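# Seat two printed parts on jig pins, or press CALL

## Task

Fit both loose printed parts onto their matching pins in the jig, arranged as the drawing shows. If the kit turns out to be one that should not be assembled, do not assemble it: press and keep the blue CALL button down for about one second using a closed gripper, and leave the kit's parts untouched.

## Robot and tools

Robot: two arms, left_arm and right_arm, each with six revolute joints and a parallel gripper. Joint order everywhere (rows, result lists): waist, shoulder, elbow, wrist pitch, wrist yaw, wrist roll; then the gripper. Stated ranges in rad: waist -2.618 to 3.054, shoulder 0.000 to 3.142, elbow 0.000 to 3.142, wrist pitch -1.571 to 1.571, wrist yaw -1.571 to 1.571, wrist roll -2.094 to 2.094. The true end of a joint may differ from these by up to 0.059 rad.

Frame: all hand positions and orientations are in the scene frame. Its origin sits at table-top height halfway between the arms' nominal bases; +x points out over the table, +z up, and left_arm is on the +y side (unrelated to which side it appears in an image). Measured bases: left_arm at (-0.011, +0.363, +0.009) m, right_arm at (-0.011, -0.290, +0.043) m, both nearly unrotated. Reported hand poses can be a few cm off, more when reaching far. The gripper's fingers point along its own +z and separate along its y; end_effector_position is the point between the pads, about 1 cm short of the fingertips.

The row: every motion command is one row of 14 numbers in [-1, 1], always for both arms: left_arm's six joints then its opening, then right_arm's six joints then its opening. Joint numbers are offsets, not poses: they count from the "Joint targets" shown at the start of the action or move (not from the previous row), scaled so 1.0 equals 2.224 rad for waist, shoulder and elbow, and 8.485 rad for the three wrist joints. Sending the same offset twice moves the joint twice. A 0 keeps a joint at its current target. The opening number is absolute: +1 fully open, -1 closed. To leave a gripper unchanged, resend its current command (see "Tool commands"); 0 means half-open, not 'no change'.

execute_actions(actions, cameras): actions is a list of actions; each action is a table of up to 15 rows, one per 1/30 s step; a short table repeats its last row to fill 15 steps. An action is rejected for both arms if it would push a joint more than 0.059 rad outward beyond its range. An empty actions list just returns state and images. cameras picks images: cam_high, cam_low, cam_over, cam_left_wrist, cam_right_wrist; omitted, null or ["all"] gives all, [] none; an unknown name voids the call.

move(target, speed, blend, opening_speed, grip_force, blocking, cameras): target is one 14-number row or a list of up to 15 rows, all offsets counted from the same starting Joint targets (not chained). Joints move together, so grippers trace curves; no collision avoidance. speed: rad/s for the joint with farthest to travel, 0.01 to 12.57, default 0.5; one value or one per target. blend: rad, corner rounding between listed targets; 0 (default) stops at each. Total path time is capped near 10 s; paths under 0.5 s are stretched. opening_speed: rate of gripper command change per second on the -1..+1 scale, at least 0.2; use it to close gently. grip_force: newtons per pad, 10 to 50 (50 full, the default), one value or one per arm; it persists; lower forces close slowly. blocking=false returns after about 0.5 s while the move continues. The result adds a "move:" line: done, off_target (resting more than 0.035 rad from target), moving, held, or fault, plus limits=held if steps were withheld. done does not mean nothing was touched.

wait(seconds 0 to 10): lets time pass holding the last command; returns early if a running move ends. stop(): brakes a running move, needing some distance. zoom_image(camera, region [x0, y0, x1, y1] in pixels, top-left origin, at most 504 by 504): closer view of the newest image of that camera. read_manual(section="licences") only returns licence text. finished_scene(scene=1) ends the scene irreversibly; the result must hold without the robot.

Reading results: Joint positions and velocities per arm in joint order (rad, rad/s), then finger-pad gap (m; 0.094 fully open). Joint targets are what your next offsets count from. grip_measured uses the opening scale; empty it may read slightly wide, and on a firmly held hard part up to about 0.064 below the part's width. To release, command well above grip_measured. Joint torques are total drive output including gravity, with per-unit offsets and noise; numbers 1 to 3 wrap at ±28 N m. "joint sent to its limit" means a joint was clipped at its true end; its absence proves nothing. "joint command not followed" means the clearance check changed some targets. Velocities "within noise" means at rest. Calls that ran actions also list joint positions at sampled steps. MOTOR HOT appears near 75 °C; at 90 °C an OVER-TEMPERATURE FAULT folds that arm away for the rest of the scene, and at 100 °C it goes limp.

Limits of motion: joint targets can lead the measured angle by at most 0.339 rad (first three joints) or 2.2 rad (wrists); targets that would move the gripper over 200 mm are scaled back. If an arm is pressing or dragged, command targets back past its measured positions. Time runs while you think.

Avoid: any contact or pinch between the two arms (it can end the scene), a gripper closing on the other arm's fingers, hard hits on fixtures, dropping parts or releasing them while moving, knocking anything off the table, pressure on the wrist-camera cables, long holds at full stretch or pushing against unreachable poses (heat).

Each tool is called after "Call:" by a JSON object that holds its "api" and its "payload".

## Session

Call:
{"api": "execute_actions", "payload": {"actions": []}}

Scene clock: 0.00 s.
left_arm: end_effector_position=(+0.3069, +0.1646, +0.3376) grip_measured=+1.000 end_effector_quat_wxyz=(+0.676, -0.027, +0.714, -0.179) | right_arm: end_effector_position=(+0.2919, -0.0078, +0.2678) grip_measured=+1.000 end_effector_quat_wxyz=(+0.559, -0.095, +0.700, +0.433)
Joint positions: left_arm=[-0.874 1.06 0.762 0.269 -0.627 -0.313 0.094] | right_arm=[0.71 1.348 0.465 0.883 -0.081 0.524 0.094]
Joint velocities: within noise
Joint torques (N m): no reading
Heat: left arm: 31 °C; right arm: 33 °C.
Joint targets: left_arm=[-0.874 1.052 0.772 0.268 -0.627 -0.311] | right_arm=[0.710 1.339 0.473 0.882 -0.081 0.522]
Tool commands: left_gripper/opening=+1.0 right_gripper/opening=+1.0

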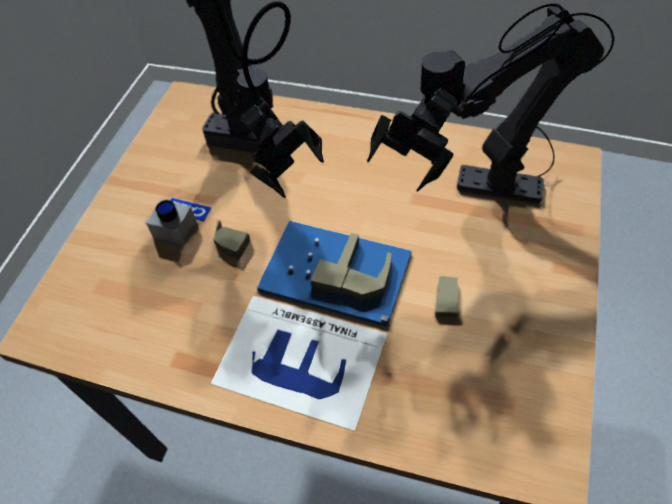

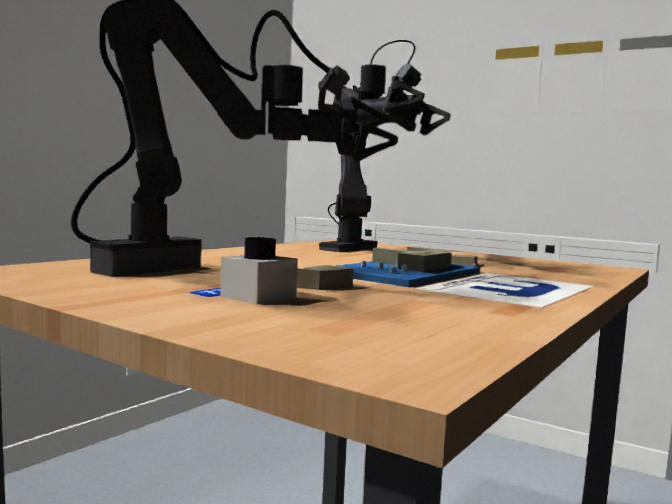

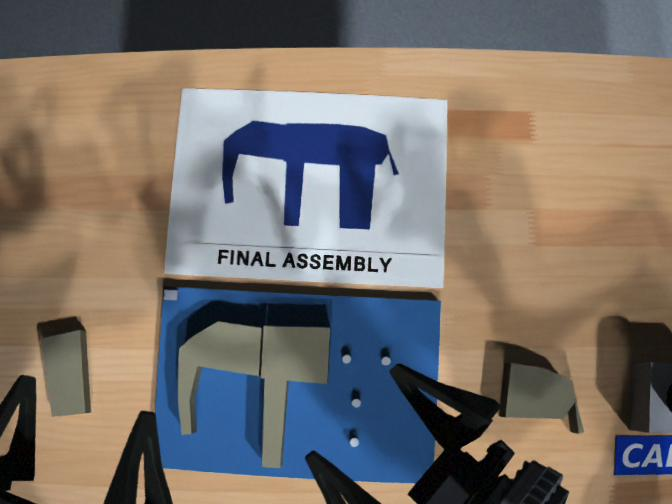

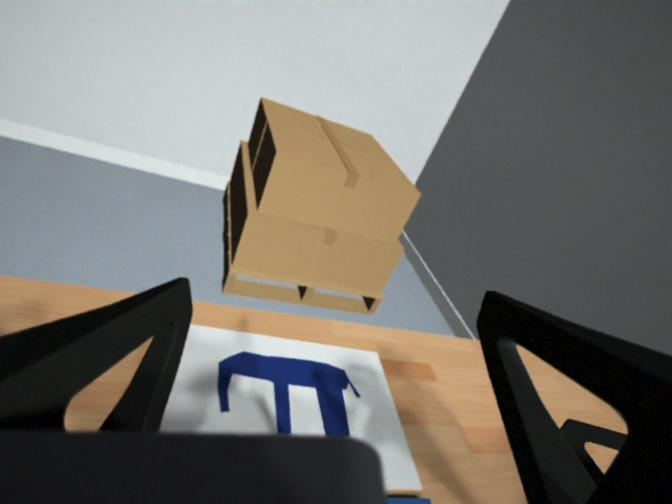

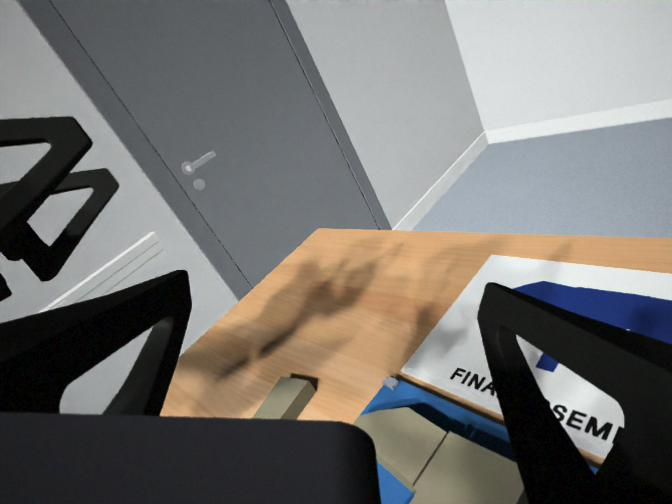

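Call:
{"api": "zoom_image", "payload": {"camera": "cam_over", "region": [150, 280, 450, 504]}}

Call:
{"api": "zoom_image", "payload": {"camera": "cam_over", "region": [480, 300, 672, 500]}}

Call:
{"api": "zoom_image", "payload": {"camera": "cam_over", "region": [160, 80, 460, 280]}}

Call:
{"api": "zoom_image", "payload": {"camera": "cam_high", "region": [200, 200, 480, 350]}}

Call:
{"api": "zoom_image", "payload": {"camera": "cam_low", "region": [190, 230, 600, 320]}}

Call:
{"api": "zoom_image", "payload": {"camera": "cam_over", "region": [20, 300, 140, 440]}}

Scaled by 1.680.

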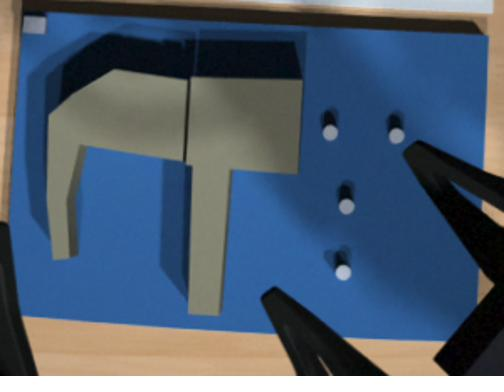

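Scaled by 2.520.

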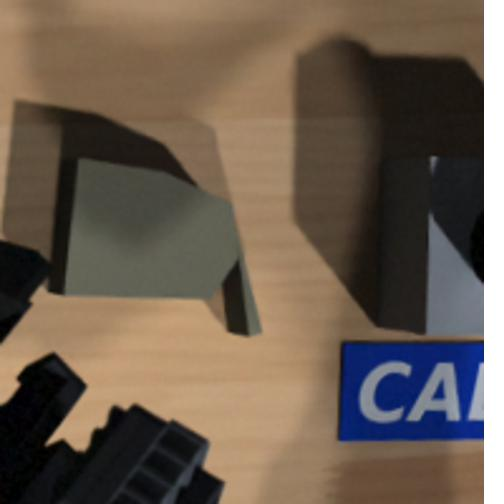

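Scaled by 1.680.

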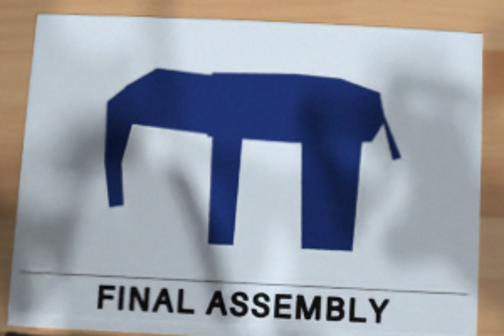

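Scaled by 1.800.

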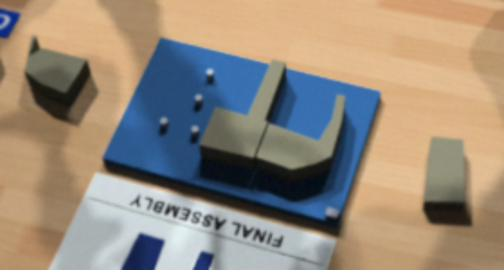

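Scaled by 1.229.

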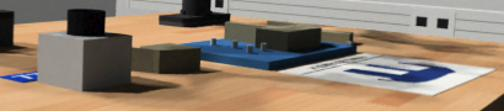

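Scaled by 3.600.

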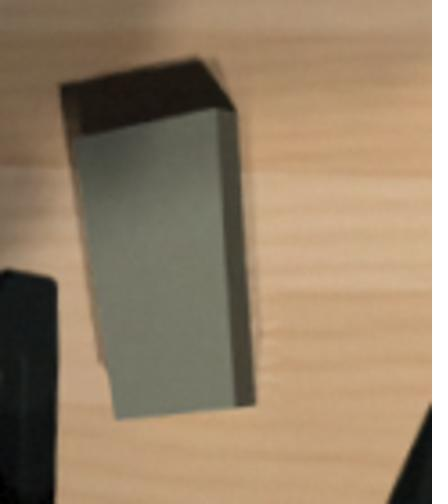

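Call:
{"api": "move", "payload": {"target": [0.2563,0.2918,0.3835,-0.2078,0.0739,0.0039,1,-0.1897,0.1142,0.4047,-0.2630,0.0095,-0.0271,1], "speed": 1.2}}

Scene clock: 58.67 s.
left_arm: end_effector_position=(+0.2765, +0.2833, +0.1775) grip_measured=+1.000 end_effector_quat_wxyz=(-0.001, -0.002, +1.000, +0.005) | right_arm: end_effector_position=(+0.2505, -0.2085, +0.1755) grip_measured=+1.000 end_effector_quat_wxyz=(-0.004, +0.001, +1.000, +0.002)
Joint positions: left_arm=[-0.307 1.685 1.596 -1.486 -0.01 -0.285 0.094] | right_arm=[0.292 1.583 1.346 -1.34 -0.007 0.298 0.094]
Joint torques (N m): left_arm=[0.24 -5.53 7.95 0.22 0.07 0.05] | right_arm=[-0.27 -5.98 7.46 0.47 0.09 -0.02]
Heat: left arm: 37 °C; right arm: 39 °C.
Joint targets: left_arm=[-0.304 1.701 1.625 -1.495 0.000 -0.278] | right_arm=[0.289 1.593 1.373 -1.349 -0.001 0.292]
move: done

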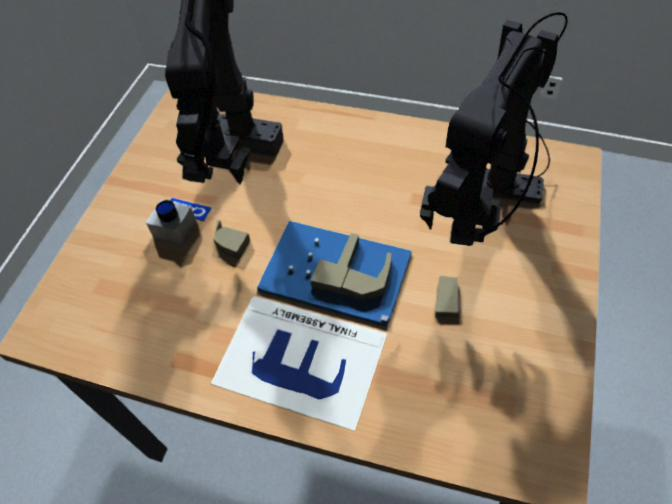

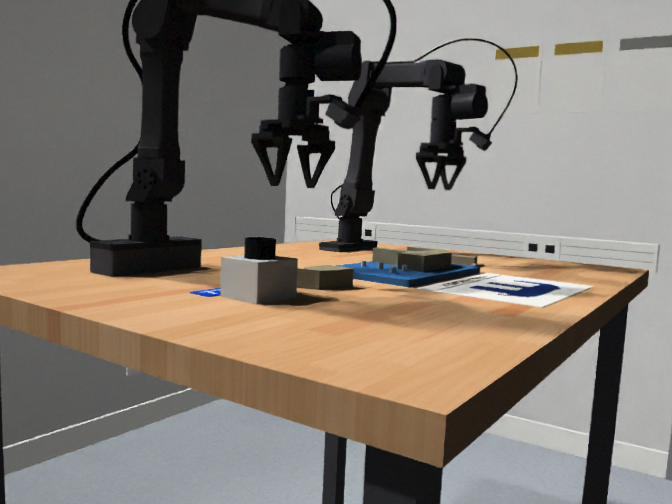

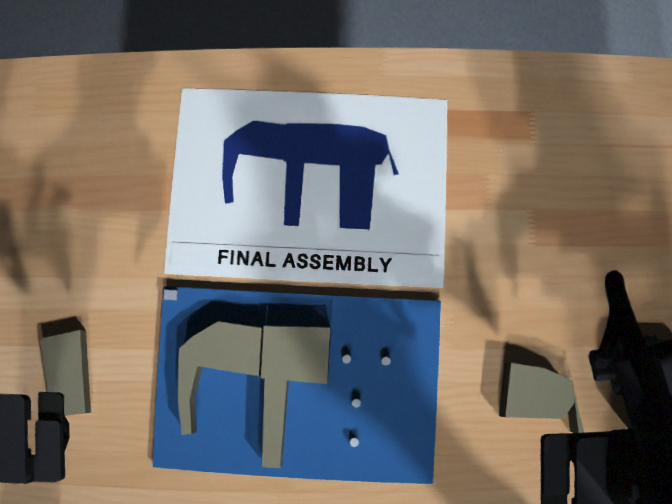

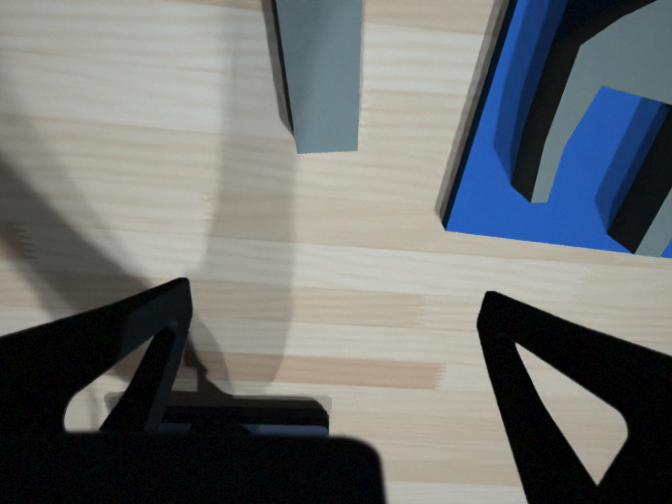

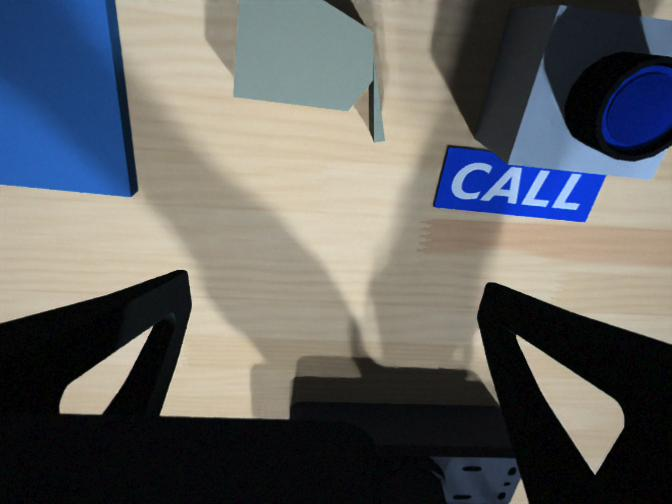

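Call:
{"api": "move", "payload": {"target": [0.0256,0.0769,0.0980,-0.0051,0.0012,0.0072,1,0.0027,0.1052,0.1268,-0.0049,0.0008,0.0005,1], "cameras": ["cam_left_wrist","cam_right_wrist"]}}

Scene clock: 79.07 s.
left_arm: end_effector_position=(+0.3218, +0.2883, +0.1805) grip_measured=+1.000 end_effector_quat_wxyz=(+0.000, +0.000, +1.000, +0.000) | right_arm: end_effector_position=(+0.3102, -0.1914, +0.1794) grip_measured=+1.000 end_effector_quat_wxyz=(-0.001, +0.001, +1.000, +0.000)
Joint positions: left_arm=[-0.251 1.855 1.813 -1.53 0 -0.224 0.094] | right_arm=[0.292 1.817 1.626 -1.382 -0.001 0.297 0.094]
Joint torques (N m): left_arm=[0.4 -6.84 8.03 0.21 0.08 0.04] | right_arm=[0.16 -8.36 7.53 0.49 0.11 0.01]
Heat: left arm: 35 °C; right arm: 35 °C.
Joint targets: left_arm=[-0.247 1.872 1.843 -1.538 0.010 -0.217] | right_arm=[0.295 1.827 1.656 -1.391 0.006 0.296]
move: done
Images, in order (width x height): cam_left_wrist 672x504, cam_right_wrist 672x504.

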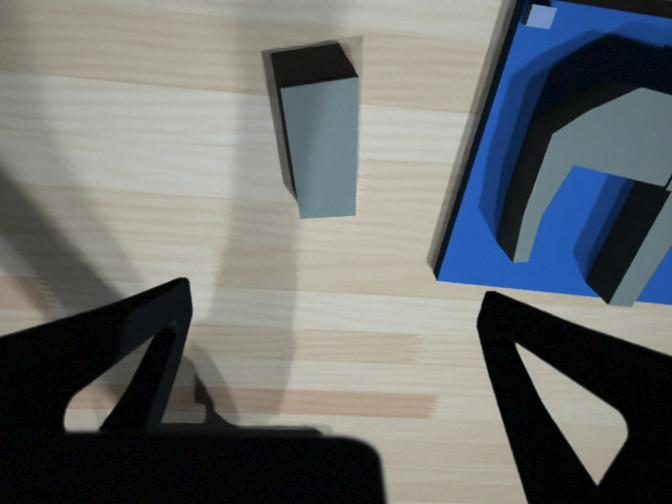

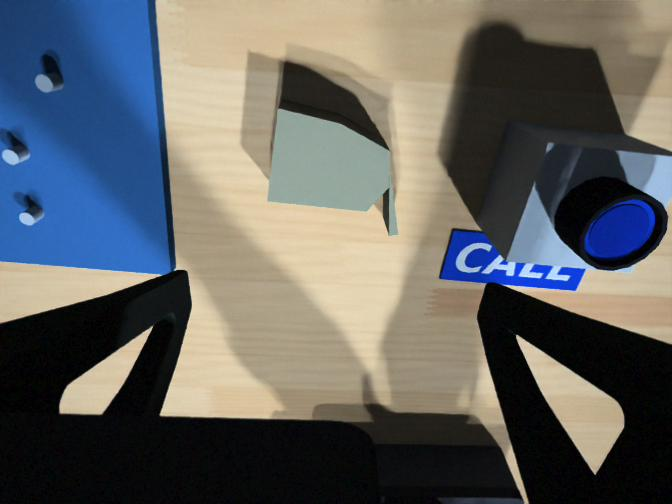

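Call:
{"api": "move", "payload": {"target": [0,0,0,0,0,0,1,0.2028,0.0944,0.1641,-0.0184,0,0.0528,1], "cameras": ["cam_over","cam_right_wrist"]}}

Call:
{"api": "zoom_image", "payload": {"camera": "cam_right_wrist", "region": [120, 0, 620, 300]}}

Scene clock: 113.23 s.
left_arm: end_effector_position=(+0.3217, +0.2882, +0.1805) grip_measured=+1.000 end_effector_quat_wxyz=(+0.000, +0.000, +1.000, +0.000) | right_arm: end_effector_position=(+0.2682, -0.0279, +0.2015) grip_measured=+1.000 end_effector_quat_wxyz=(+0.003, -0.011, +1.000, +0.001)
Joint positions: left_arm=[-0.251 1.855 1.813 -1.53 0 -0.224 0.094] | right_arm=[0.75 2.021 1.993 -1.536 0.002 0.732 0.094]
Joint torques (N m): left_arm=[0.36 -6.78 8.03 0.22 0.09 0.05] | right_arm=[-0.36 -9.73 7.25 0.49 0.05 0.14]
Heat: left arm: 34 °C; right arm: 35 °C.
Joint targets: left_arm=[-0.247 1.872 1.843 -1.538 0.010 -0.217] | right_arm=[0.746 2.037 2.020 -1.547 0.006 0.744]
move: done
Images, in order (width x height): cam_over 672x504, cam_right_wrist 672x504.

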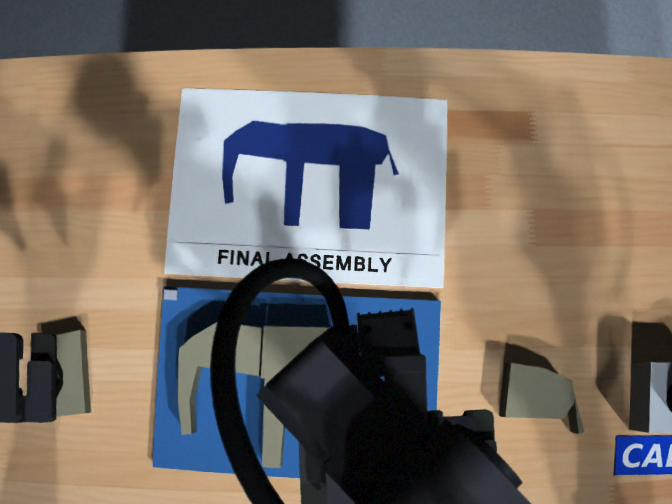

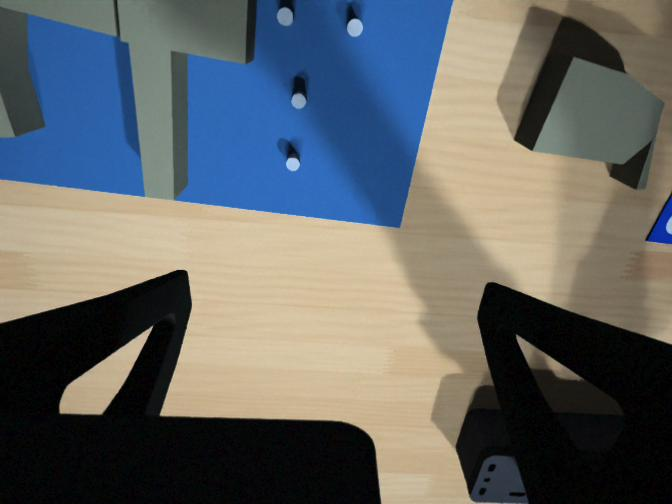

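Scaled by 1.008.

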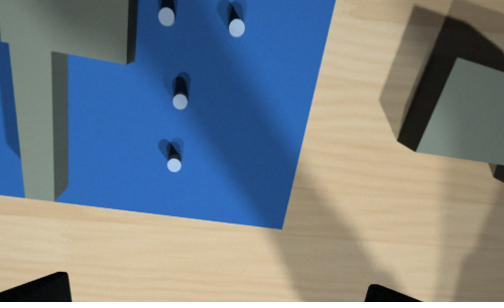

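Call:
{"api": "zoom_image", "payload": {"camera": "cam_over", "region": [270, 110, 410, 240]}}

Call:
{"api": "zoom_image", "payload": {"camera": "cam_over", "region": [210, 110, 350, 240]}}

Call:
{"api": "zoom_image", "payload": {"camera": "cam_over", "region": [490, 340, 600, 450]}}

Scaled by 3.600.

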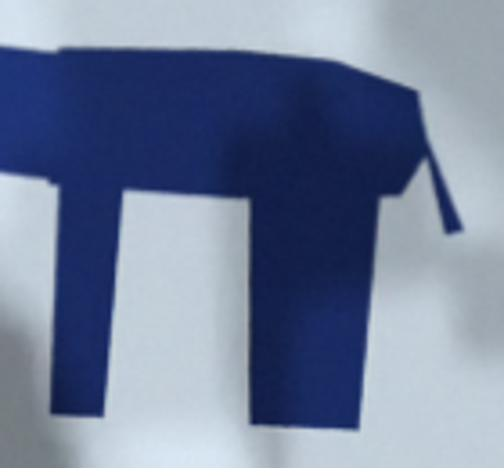

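Scaled by 3.600.

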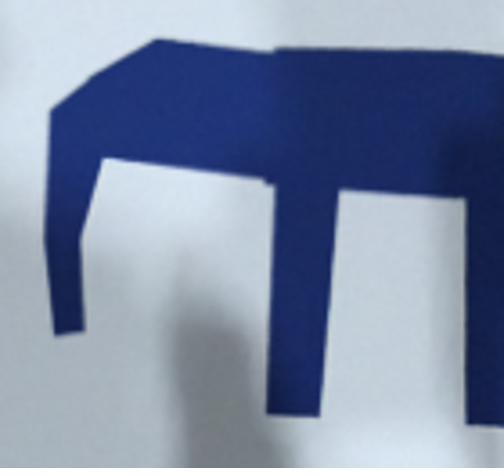

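Scaled by 4.582.

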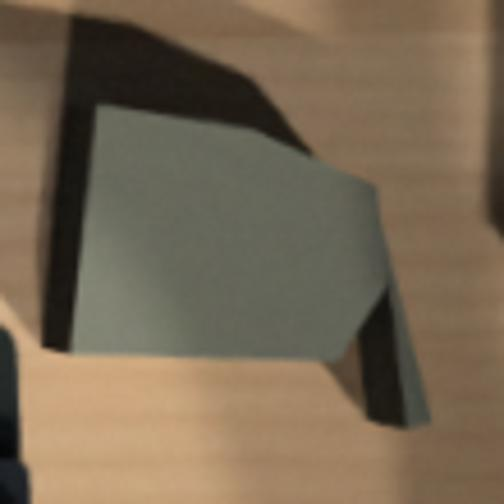

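Call:
{"api": "execute_actions", "payload": {"actions": [], "cameras": ["cam_left_wrist"]}}

Call:
{"api": "zoom_image", "payload": {"camera": "cam_left_wrist", "region": [250, 20, 400, 240]}}

Call:
{"api": "zoom_image", "payload": {"camera": "cam_left_wrist", "region": [430, 0, 672, 320]}}

Scene clock: 152.07 s.
left_arm: end_effector_position=(+0.3217, +0.2882, +0.1805) grip_measured=+1.000 end_effector_quat_wxyz=(+0.000, +0.000, +1.000, +0.000) | right_arm: end_effector_position=(+0.2682, -0.0279, +0.2015) grip_measured=+1.000 end_effector_quat_wxyz=(+0.003, -0.010, +1.000, +0.001)
Joint positions: left_arm=[-0.251 1.855 1.813 -1.53 0 -0.224 0.094] | right_arm=[0.75 2.021 1.993 -1.536 0.002 0.733 0.094]
Joint velocities: within noise
Joint torques (N m): left_arm=[0.36 -6.84 7.98 0.22 0.1 0.07] | right_arm=[-0.38 -9.74 7.28 0.49 0.06 0.14]
Heat: left arm: 35 °C; right arm: 36 °C.
Joint targets: left_arm=[-0.247 1.872 1.843 -1.538 0.010 -0.217] | right_arm=[0.746 2.037 2.020 -1.547 0.006 0.744]
Tool commands: left_gripper/opening=+1.0 right_gripper/opening=+1.0
Images, in order (width x height): cam_left_wrist 672x504.

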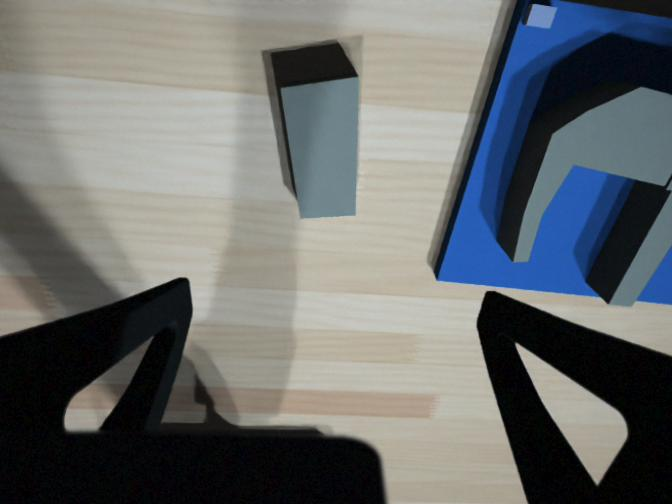

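Scaled by 2.291.

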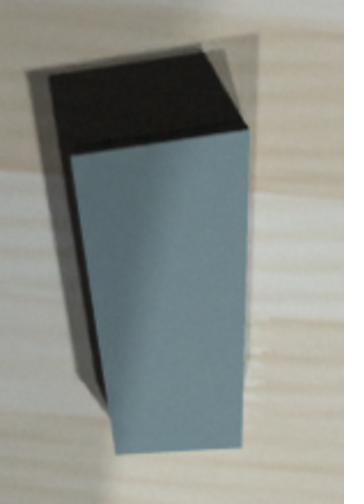

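Scaled by 1.575.

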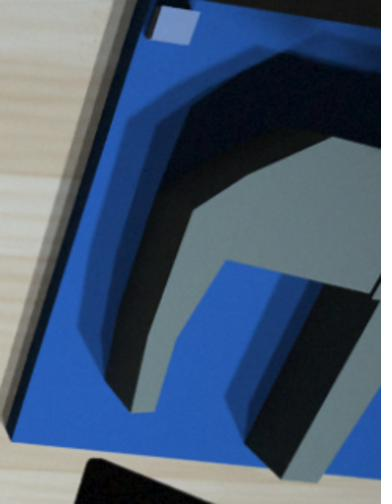

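Call:
{"api": "move", "payload": {"target": [[0.009,0.0009,-0.1776,0.047,0,-0.0088,0.6,0,0,0,0,0,0,1],[0.009,0.0342,-0.2496,0.0745,0,-0.0088,0.6,0,0,0,0,0,0,1]], "speed": [0.6,0.3], "blend": [0.03,0]}}

Scene clock: 176.17 s.
left_arm: end_effector_position=(+0.3320, +0.2924, +0.0273) grip_measured=+0.602 end_effector_quat_wxyz=(+0.008, -0.039, +0.999, -0.002) | right_arm: end_effector_position=(+0.2682, -0.0279, +0.2015) grip_measured=+1.000 end_effector_quat_wxyz=(+0.003, -0.010, +1.000, +0.001)
Joint positions: left_arm=[-0.233 1.931 1.297 -0.919 0.001 -0.285 0.075] | right_arm=[0.75 2.021 1.993 -1.536 0.002 0.733 0.094]
Joint torques (N m): left_arm=[0.5 -7.39 4.48 0.48 0.09 -0.08] | right_arm=[-0.34 -9.8 7.25 0.49 0.06 0.14]
Heat: left arm: 35 °C; right arm: 36 °C.
Joint targets: left_arm=[-0.227 1.948 1.288 -0.907 0.010 -0.291] | right_arm=[0.746 2.037 2.020 -1.547 0.006 0.744]
move: done

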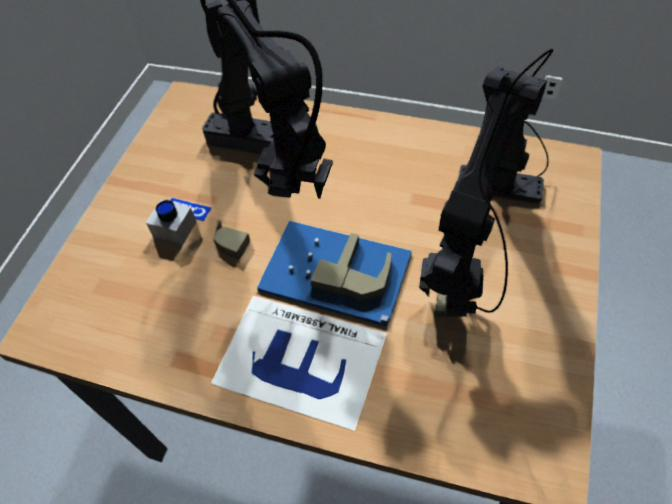

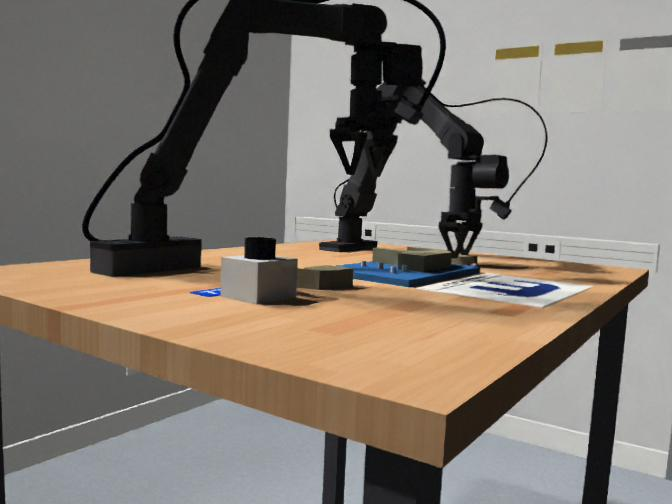

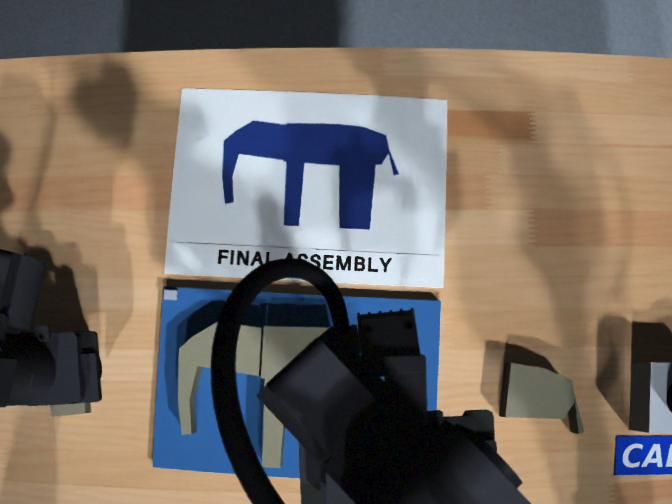

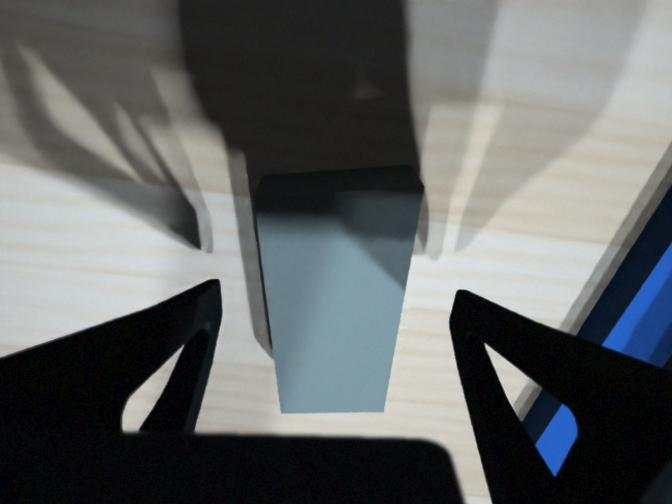

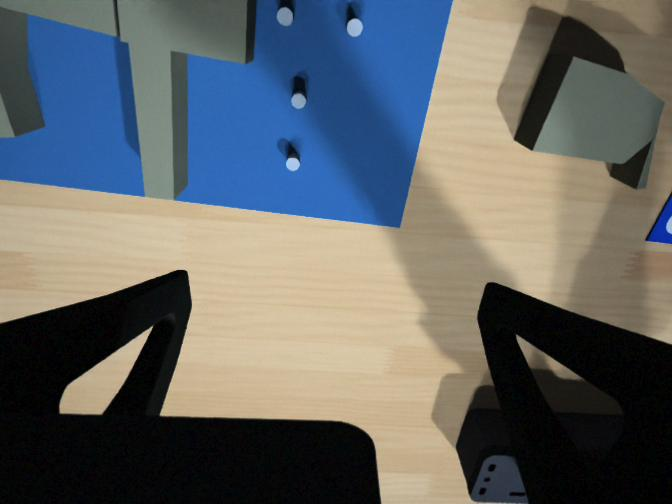

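Call:
{"api": "move", "payload": {"target": [[0,0,-0.0165,0.0026,0,-0.0015,0.6,0,0,0,0,0,0,1],[0,0,-0.0165,0.0026,0,-0.0015,-0.28,0,0,0,0,0,0,1]], "speed": 0.2, "opening_speed": 0.6, "cameras": ["cam_left_wrist","cam_low"]}}

Scene clock: 187.63 s.
left_arm: end_effector_position=(+0.3256, +0.2934, +0.0192) grip_measured=-0.136 end_effector_quat_wxyz=(+0.002, -0.046, +0.999, -0.002) | right_arm: end_effector_position=(+0.2682, -0.0279, +0.2015) grip_measured=+1.000 end_effector_quat_wxyz=(+0.003, -0.010, +1.000, +0.001)
Joint positions: left_arm=[-0.233 1.931 1.261 -0.896 0.002 -0.298 0.041] | right_arm=[0.75 2.021 1.993 -1.536 0.002 0.733 0.094]
Joint torques (N m): left_arm=[0.54 -7.24 4.23 0.44 0.07 -0.07] | right_arm=[-0.35 -9.77 7.27 0.49 0.06 0.13]
Heat: left arm: 35 °C; right arm: 36 °C.
Joint targets: left_arm=[-0.227 1.948 1.251 -0.884 0.010 -0.304] | right_arm=[0.746 2.037 2.020 -1.547 0.006 0.744]
move: done
Images, in order (width x height): cam_low 672x504, cam_left_wrist 672x504.

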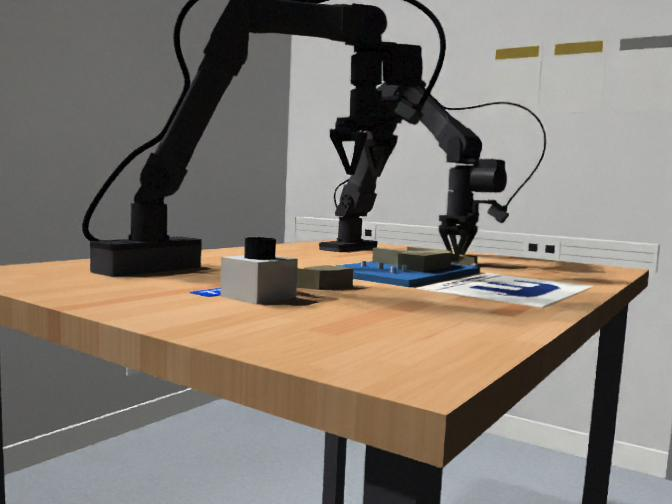

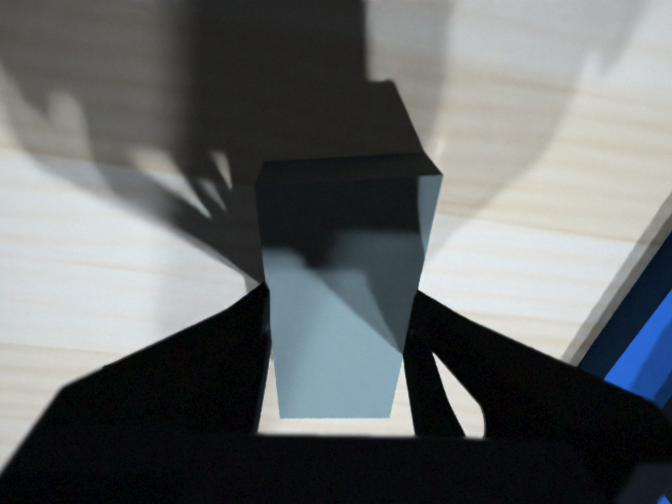

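Call:
{"api": "move", "payload": {"target": [[0,-0.0333,0.0706,-0.0276,0,-0.0015,-0.28,0,0,0,0,0,0,1],[0.0571,-0.1398,-0.2522,0.2146,0.1756,0.0358,-0.28,-0.1322,-0.1043,-0.5405,0.2975,-0.1315,-0.0877,1]], "speed": [0.3,0.9], "blend": [0.02,0]}}

Scene clock: 222.13 s.
left_arm: end_effector_position=(+0.2941, +0.1593, +0.2166) grip_measured=-0.136 end_effector_quat_wxyz=(+0.484, +0.483, +0.518, -0.513) | right_arm: end_effector_position=(+0.2982, +0.0423, +0.2330) grip_measured=+1.000 end_effector_quat_wxyz=(+0.484, -0.485, +0.525, +0.504)
Joint positions: left_arm=[-0.107 1.675 0.7 0.92 1.485 -0.01 0.041] | right_arm=[0.457 1.839 0.829 0.961 -1.092 0.016 0.094]
Joint torques (N m): left_arm=[0.57 -8.99 4.31 1.43 0.14 0.07] | right_arm=[-0.44 -12.14 4.15 2.33 -0.24 -0.13]
Heat: left arm: 36 °C; right arm: 36 °C.
Joint targets: left_arm=[-0.100 1.637 0.691 0.936 1.500 0.000] | right_arm=[0.451 1.805 0.818 0.977 -1.109 0.000]
move: off_target (left_arm); left_arm: the shoulder is farthest, 0.038 rad from its target

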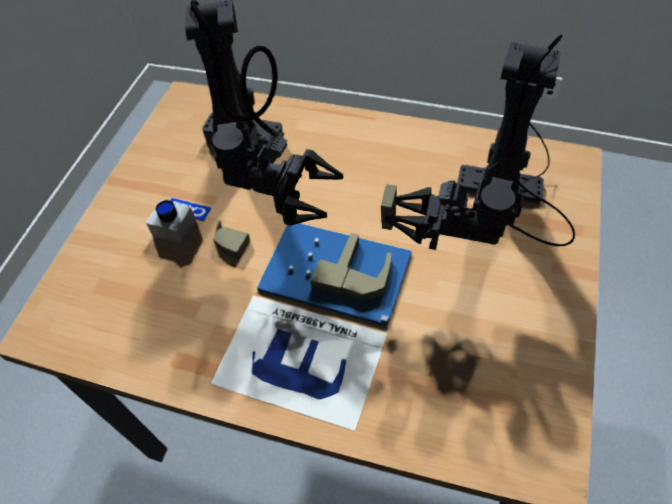

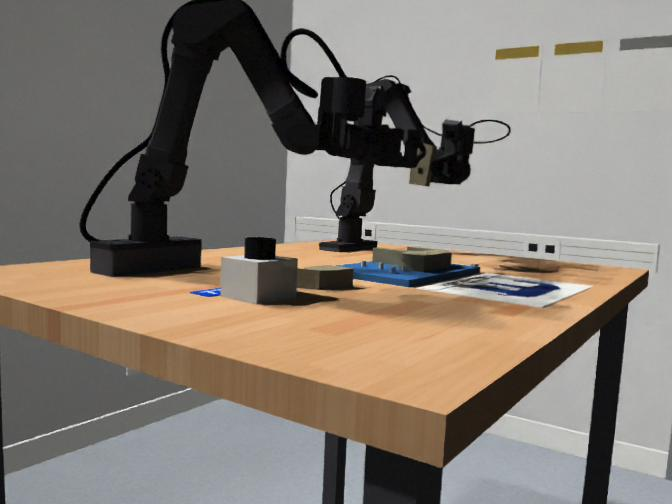

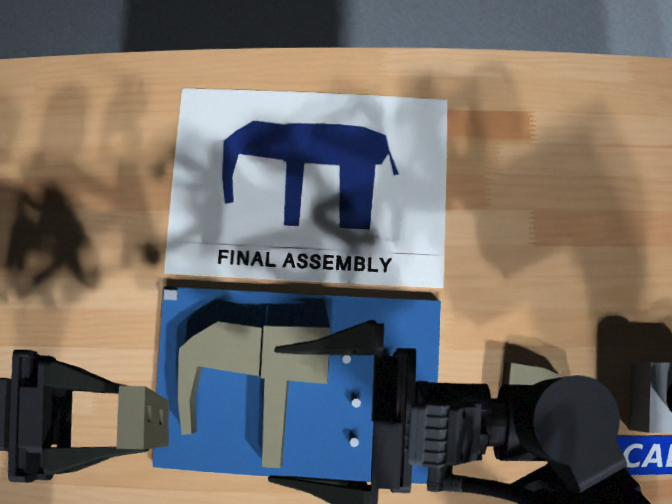

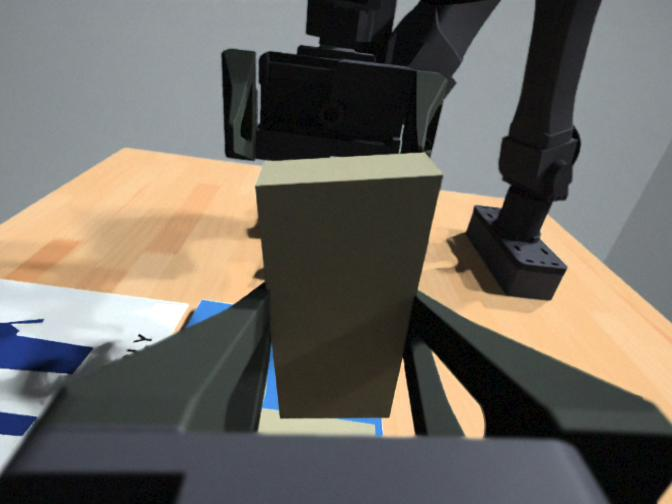

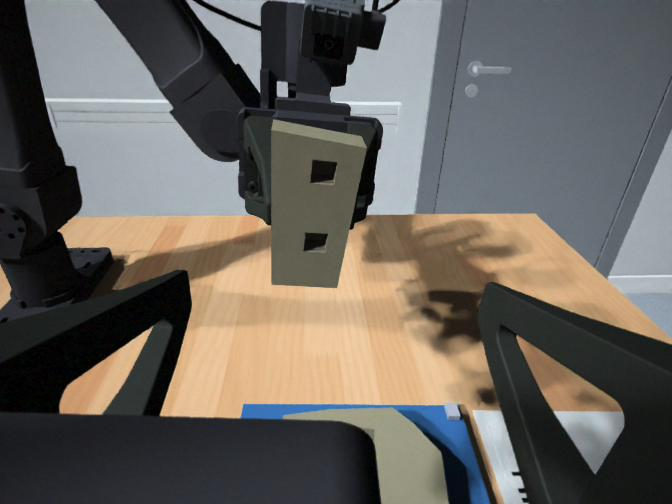

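Excellent view.

Call:
{"api": "zoom_image", "payload": {"camera": "cam_right_wrist", "region": [250, 110, 390, 300]}}

Scaled by 2.653.

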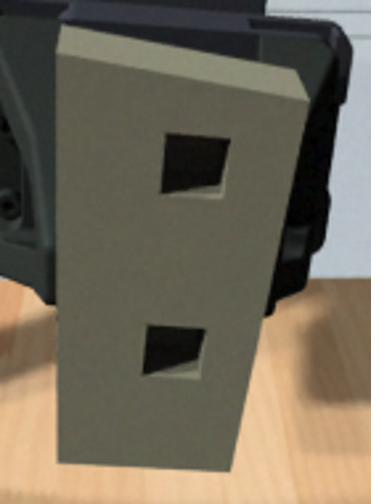

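Call:
{"api": "move", "payload": {"target": [-0.0661,0.1057,0.5180,-0.2916,-0.1756,-0.0256,-0.28,-0.0558,0.0315,0.2302,-0.2365,0.1314,-0.1308,1], "speed": 1.0}}

Scene clock: 321.47 s.
left_arm: end_effector_position=(+0.3215, +0.2870, +0.1800) grip_measured=-0.136 end_effector_quat_wxyz=(-0.004, +0.002, +1.000, -0.012) | right_arm: end_effector_position=(+0.3056, -0.1809, +0.0859) grip_measured=+1.000 end_effector_quat_wxyz=(-0.001, -0.658, +0.753, -0.004)
Joint positions: left_arm=[-0.241 1.856 1.813 -1.53 0.025 -0.211 0.041] | right_arm=[0.331 1.858 1.303 -1.015 0.008 -1.101 0.094]
Joint torques (N m): left_arm=[-0.5 -6.94 7.99 0.22 -0.14 -0.08] | right_arm=[-0.35 -8.09 7.17 0.44 -0.01 -0.07]
Heat: left arm: 40 °C; right arm: 37 °C.
Joint targets: left_arm=[-0.247 1.872 1.843 -1.538 0.010 -0.218] | right_arm=[0.327 1.875 1.330 -1.030 0.005 -1.110]
move: done

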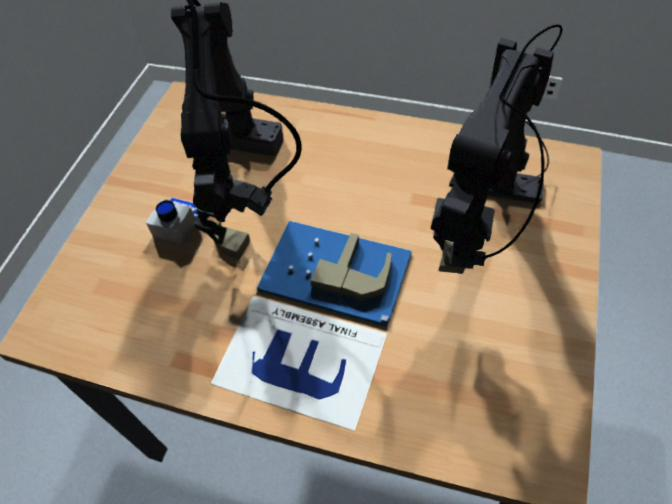

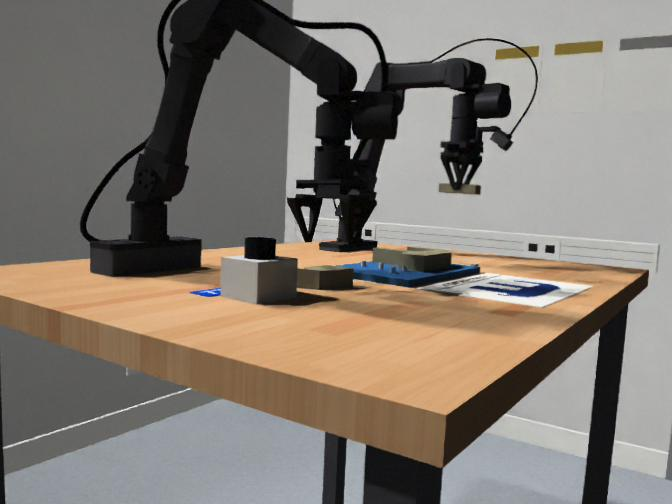

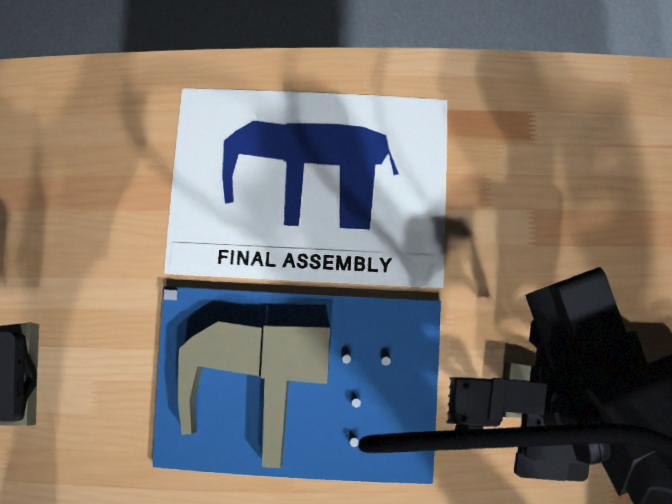

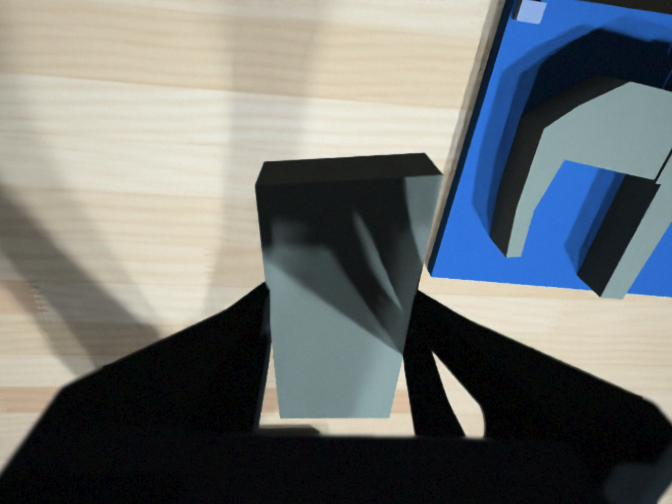

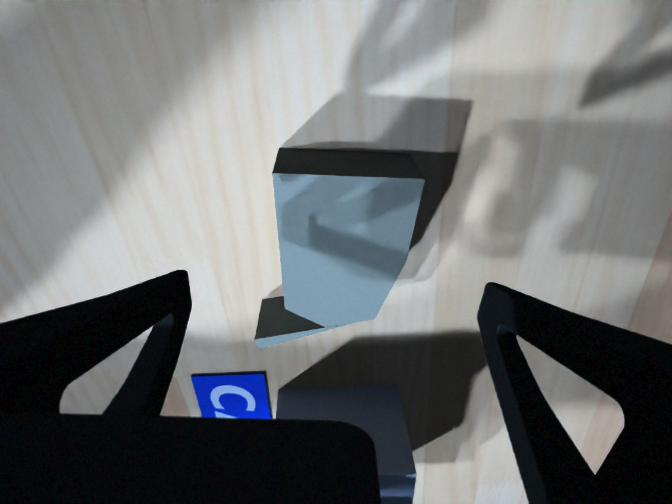

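Call:
{"api": "move", "payload": {"target": [0,0,0,0,0,0,-0.28,-0.0018,0.0544,-0.0764,0.0332,-0.0006,-0.0006,1], "speed": 0.3, "cameras": ["cam_right_wrist"]}}

Scene clock: 332.73 s.
left_arm: end_effector_position=(+0.3215, +0.2871, +0.1800) grip_measured=-0.136 end_effector_quat_wxyz=(-0.004, +0.002, +1.000, -0.012) | right_arm: end_effector_position=(+0.3037, -0.1825, +0.0179) grip_measured=+1.000 end_effector_quat_wxyz=(-0.011, -0.659, +0.752, +0.000)
Joint positions: left_arm=[-0.241 1.856 1.813 -1.53 0.025 -0.211 0.041] | right_arm=[0.329 1.979 1.173 -0.786 0.008 -1.107 0.094]
Joint torques (N m): left_arm=[-0.5 -6.9 8.01 0.21 -0.15 -0.07] | right_arm=[-0.44 -8.59 3.51 0.99 -0.07 -0.05]
Heat: left arm: 39 °C; right arm: 35 °C.
Joint targets: left_arm=[-0.247 1.872 1.843 -1.538 0.010 -0.218] | right_arm=[0.323 1.996 1.160 -0.748 0.000 -1.115]
move: off_target (right_arm); right_arm: the wrist pitch is farthest, 0.037 rad from its target
Images, in order (width x height): cam_right_wrist 672x504.

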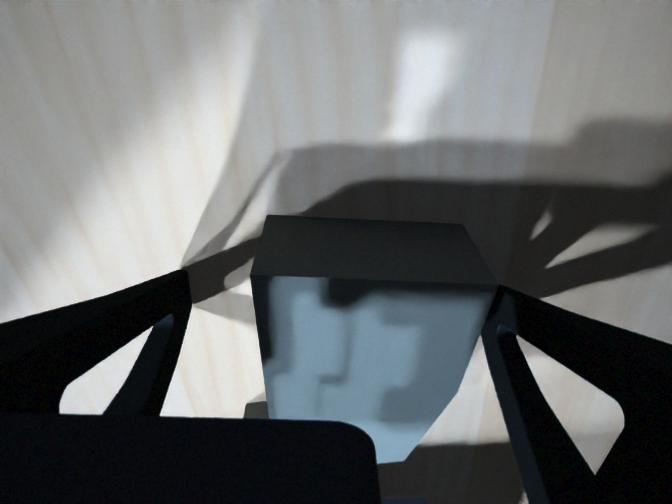

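Call:
{"api": "move", "payload": {"target": [0,0,0,0,0,0,-0.28,0,0.002,0,0.0024,0,0,1], "speed": 0.1, "cameras": ["cam_right_wrist","cam_over"]}}

Scene clock: 345.77 s.
left_arm: end_effector_position=(+0.3215, +0.2871, +0.1800) grip_measured=-0.136 end_effector_quat_wxyz=(-0.004, +0.002, +1.000, -0.012) | right_arm: end_effector_position=(+0.3038, -0.1824, +0.0179) grip_measured=+1.000 end_effector_quat_wxyz=(-0.011, -0.660, +0.751, +0.000)
Joint positions: left_arm=[-0.241 1.856 1.813 -1.53 0.025 -0.211 0.041] | right_arm=[0.329 1.979 1.173 -0.785 0.008 -1.109 0.094]
Joint torques (N m): left_arm=[-0.51 -6.95 8.02 0.22 -0.13 -0.07] | right_arm=[-0.46 -8.23 3.44 1.22 -0.06 -0.04]
Heat: left arm: 38 °C; right arm: 34 °C.
Joint targets: left_arm=[-0.247 1.872 1.843 -1.538 0.010 -0.218] | right_arm=[0.323 2.001 1.160 -0.728 0.000 -1.115]
move: off_target (right_arm); right_arm: the wrist pitch is farthest, 0.057 rad from its target
Images, in order (width x height): cam_over 672x504, cam_right_wrist 672x504.

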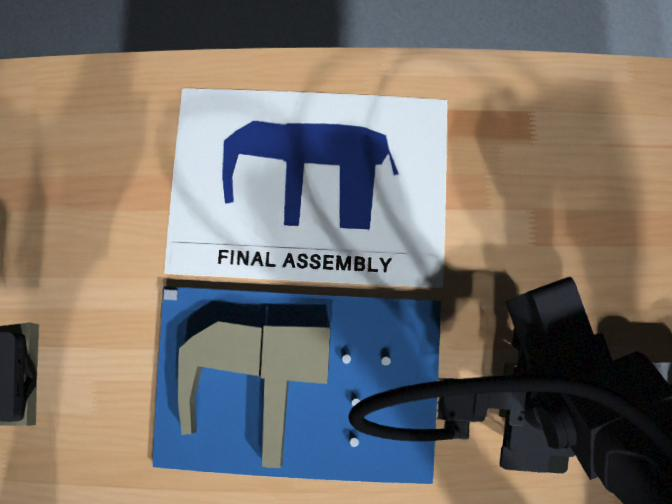

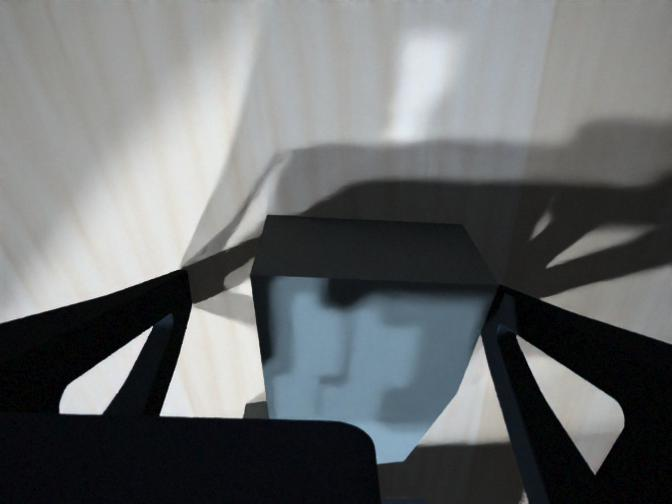

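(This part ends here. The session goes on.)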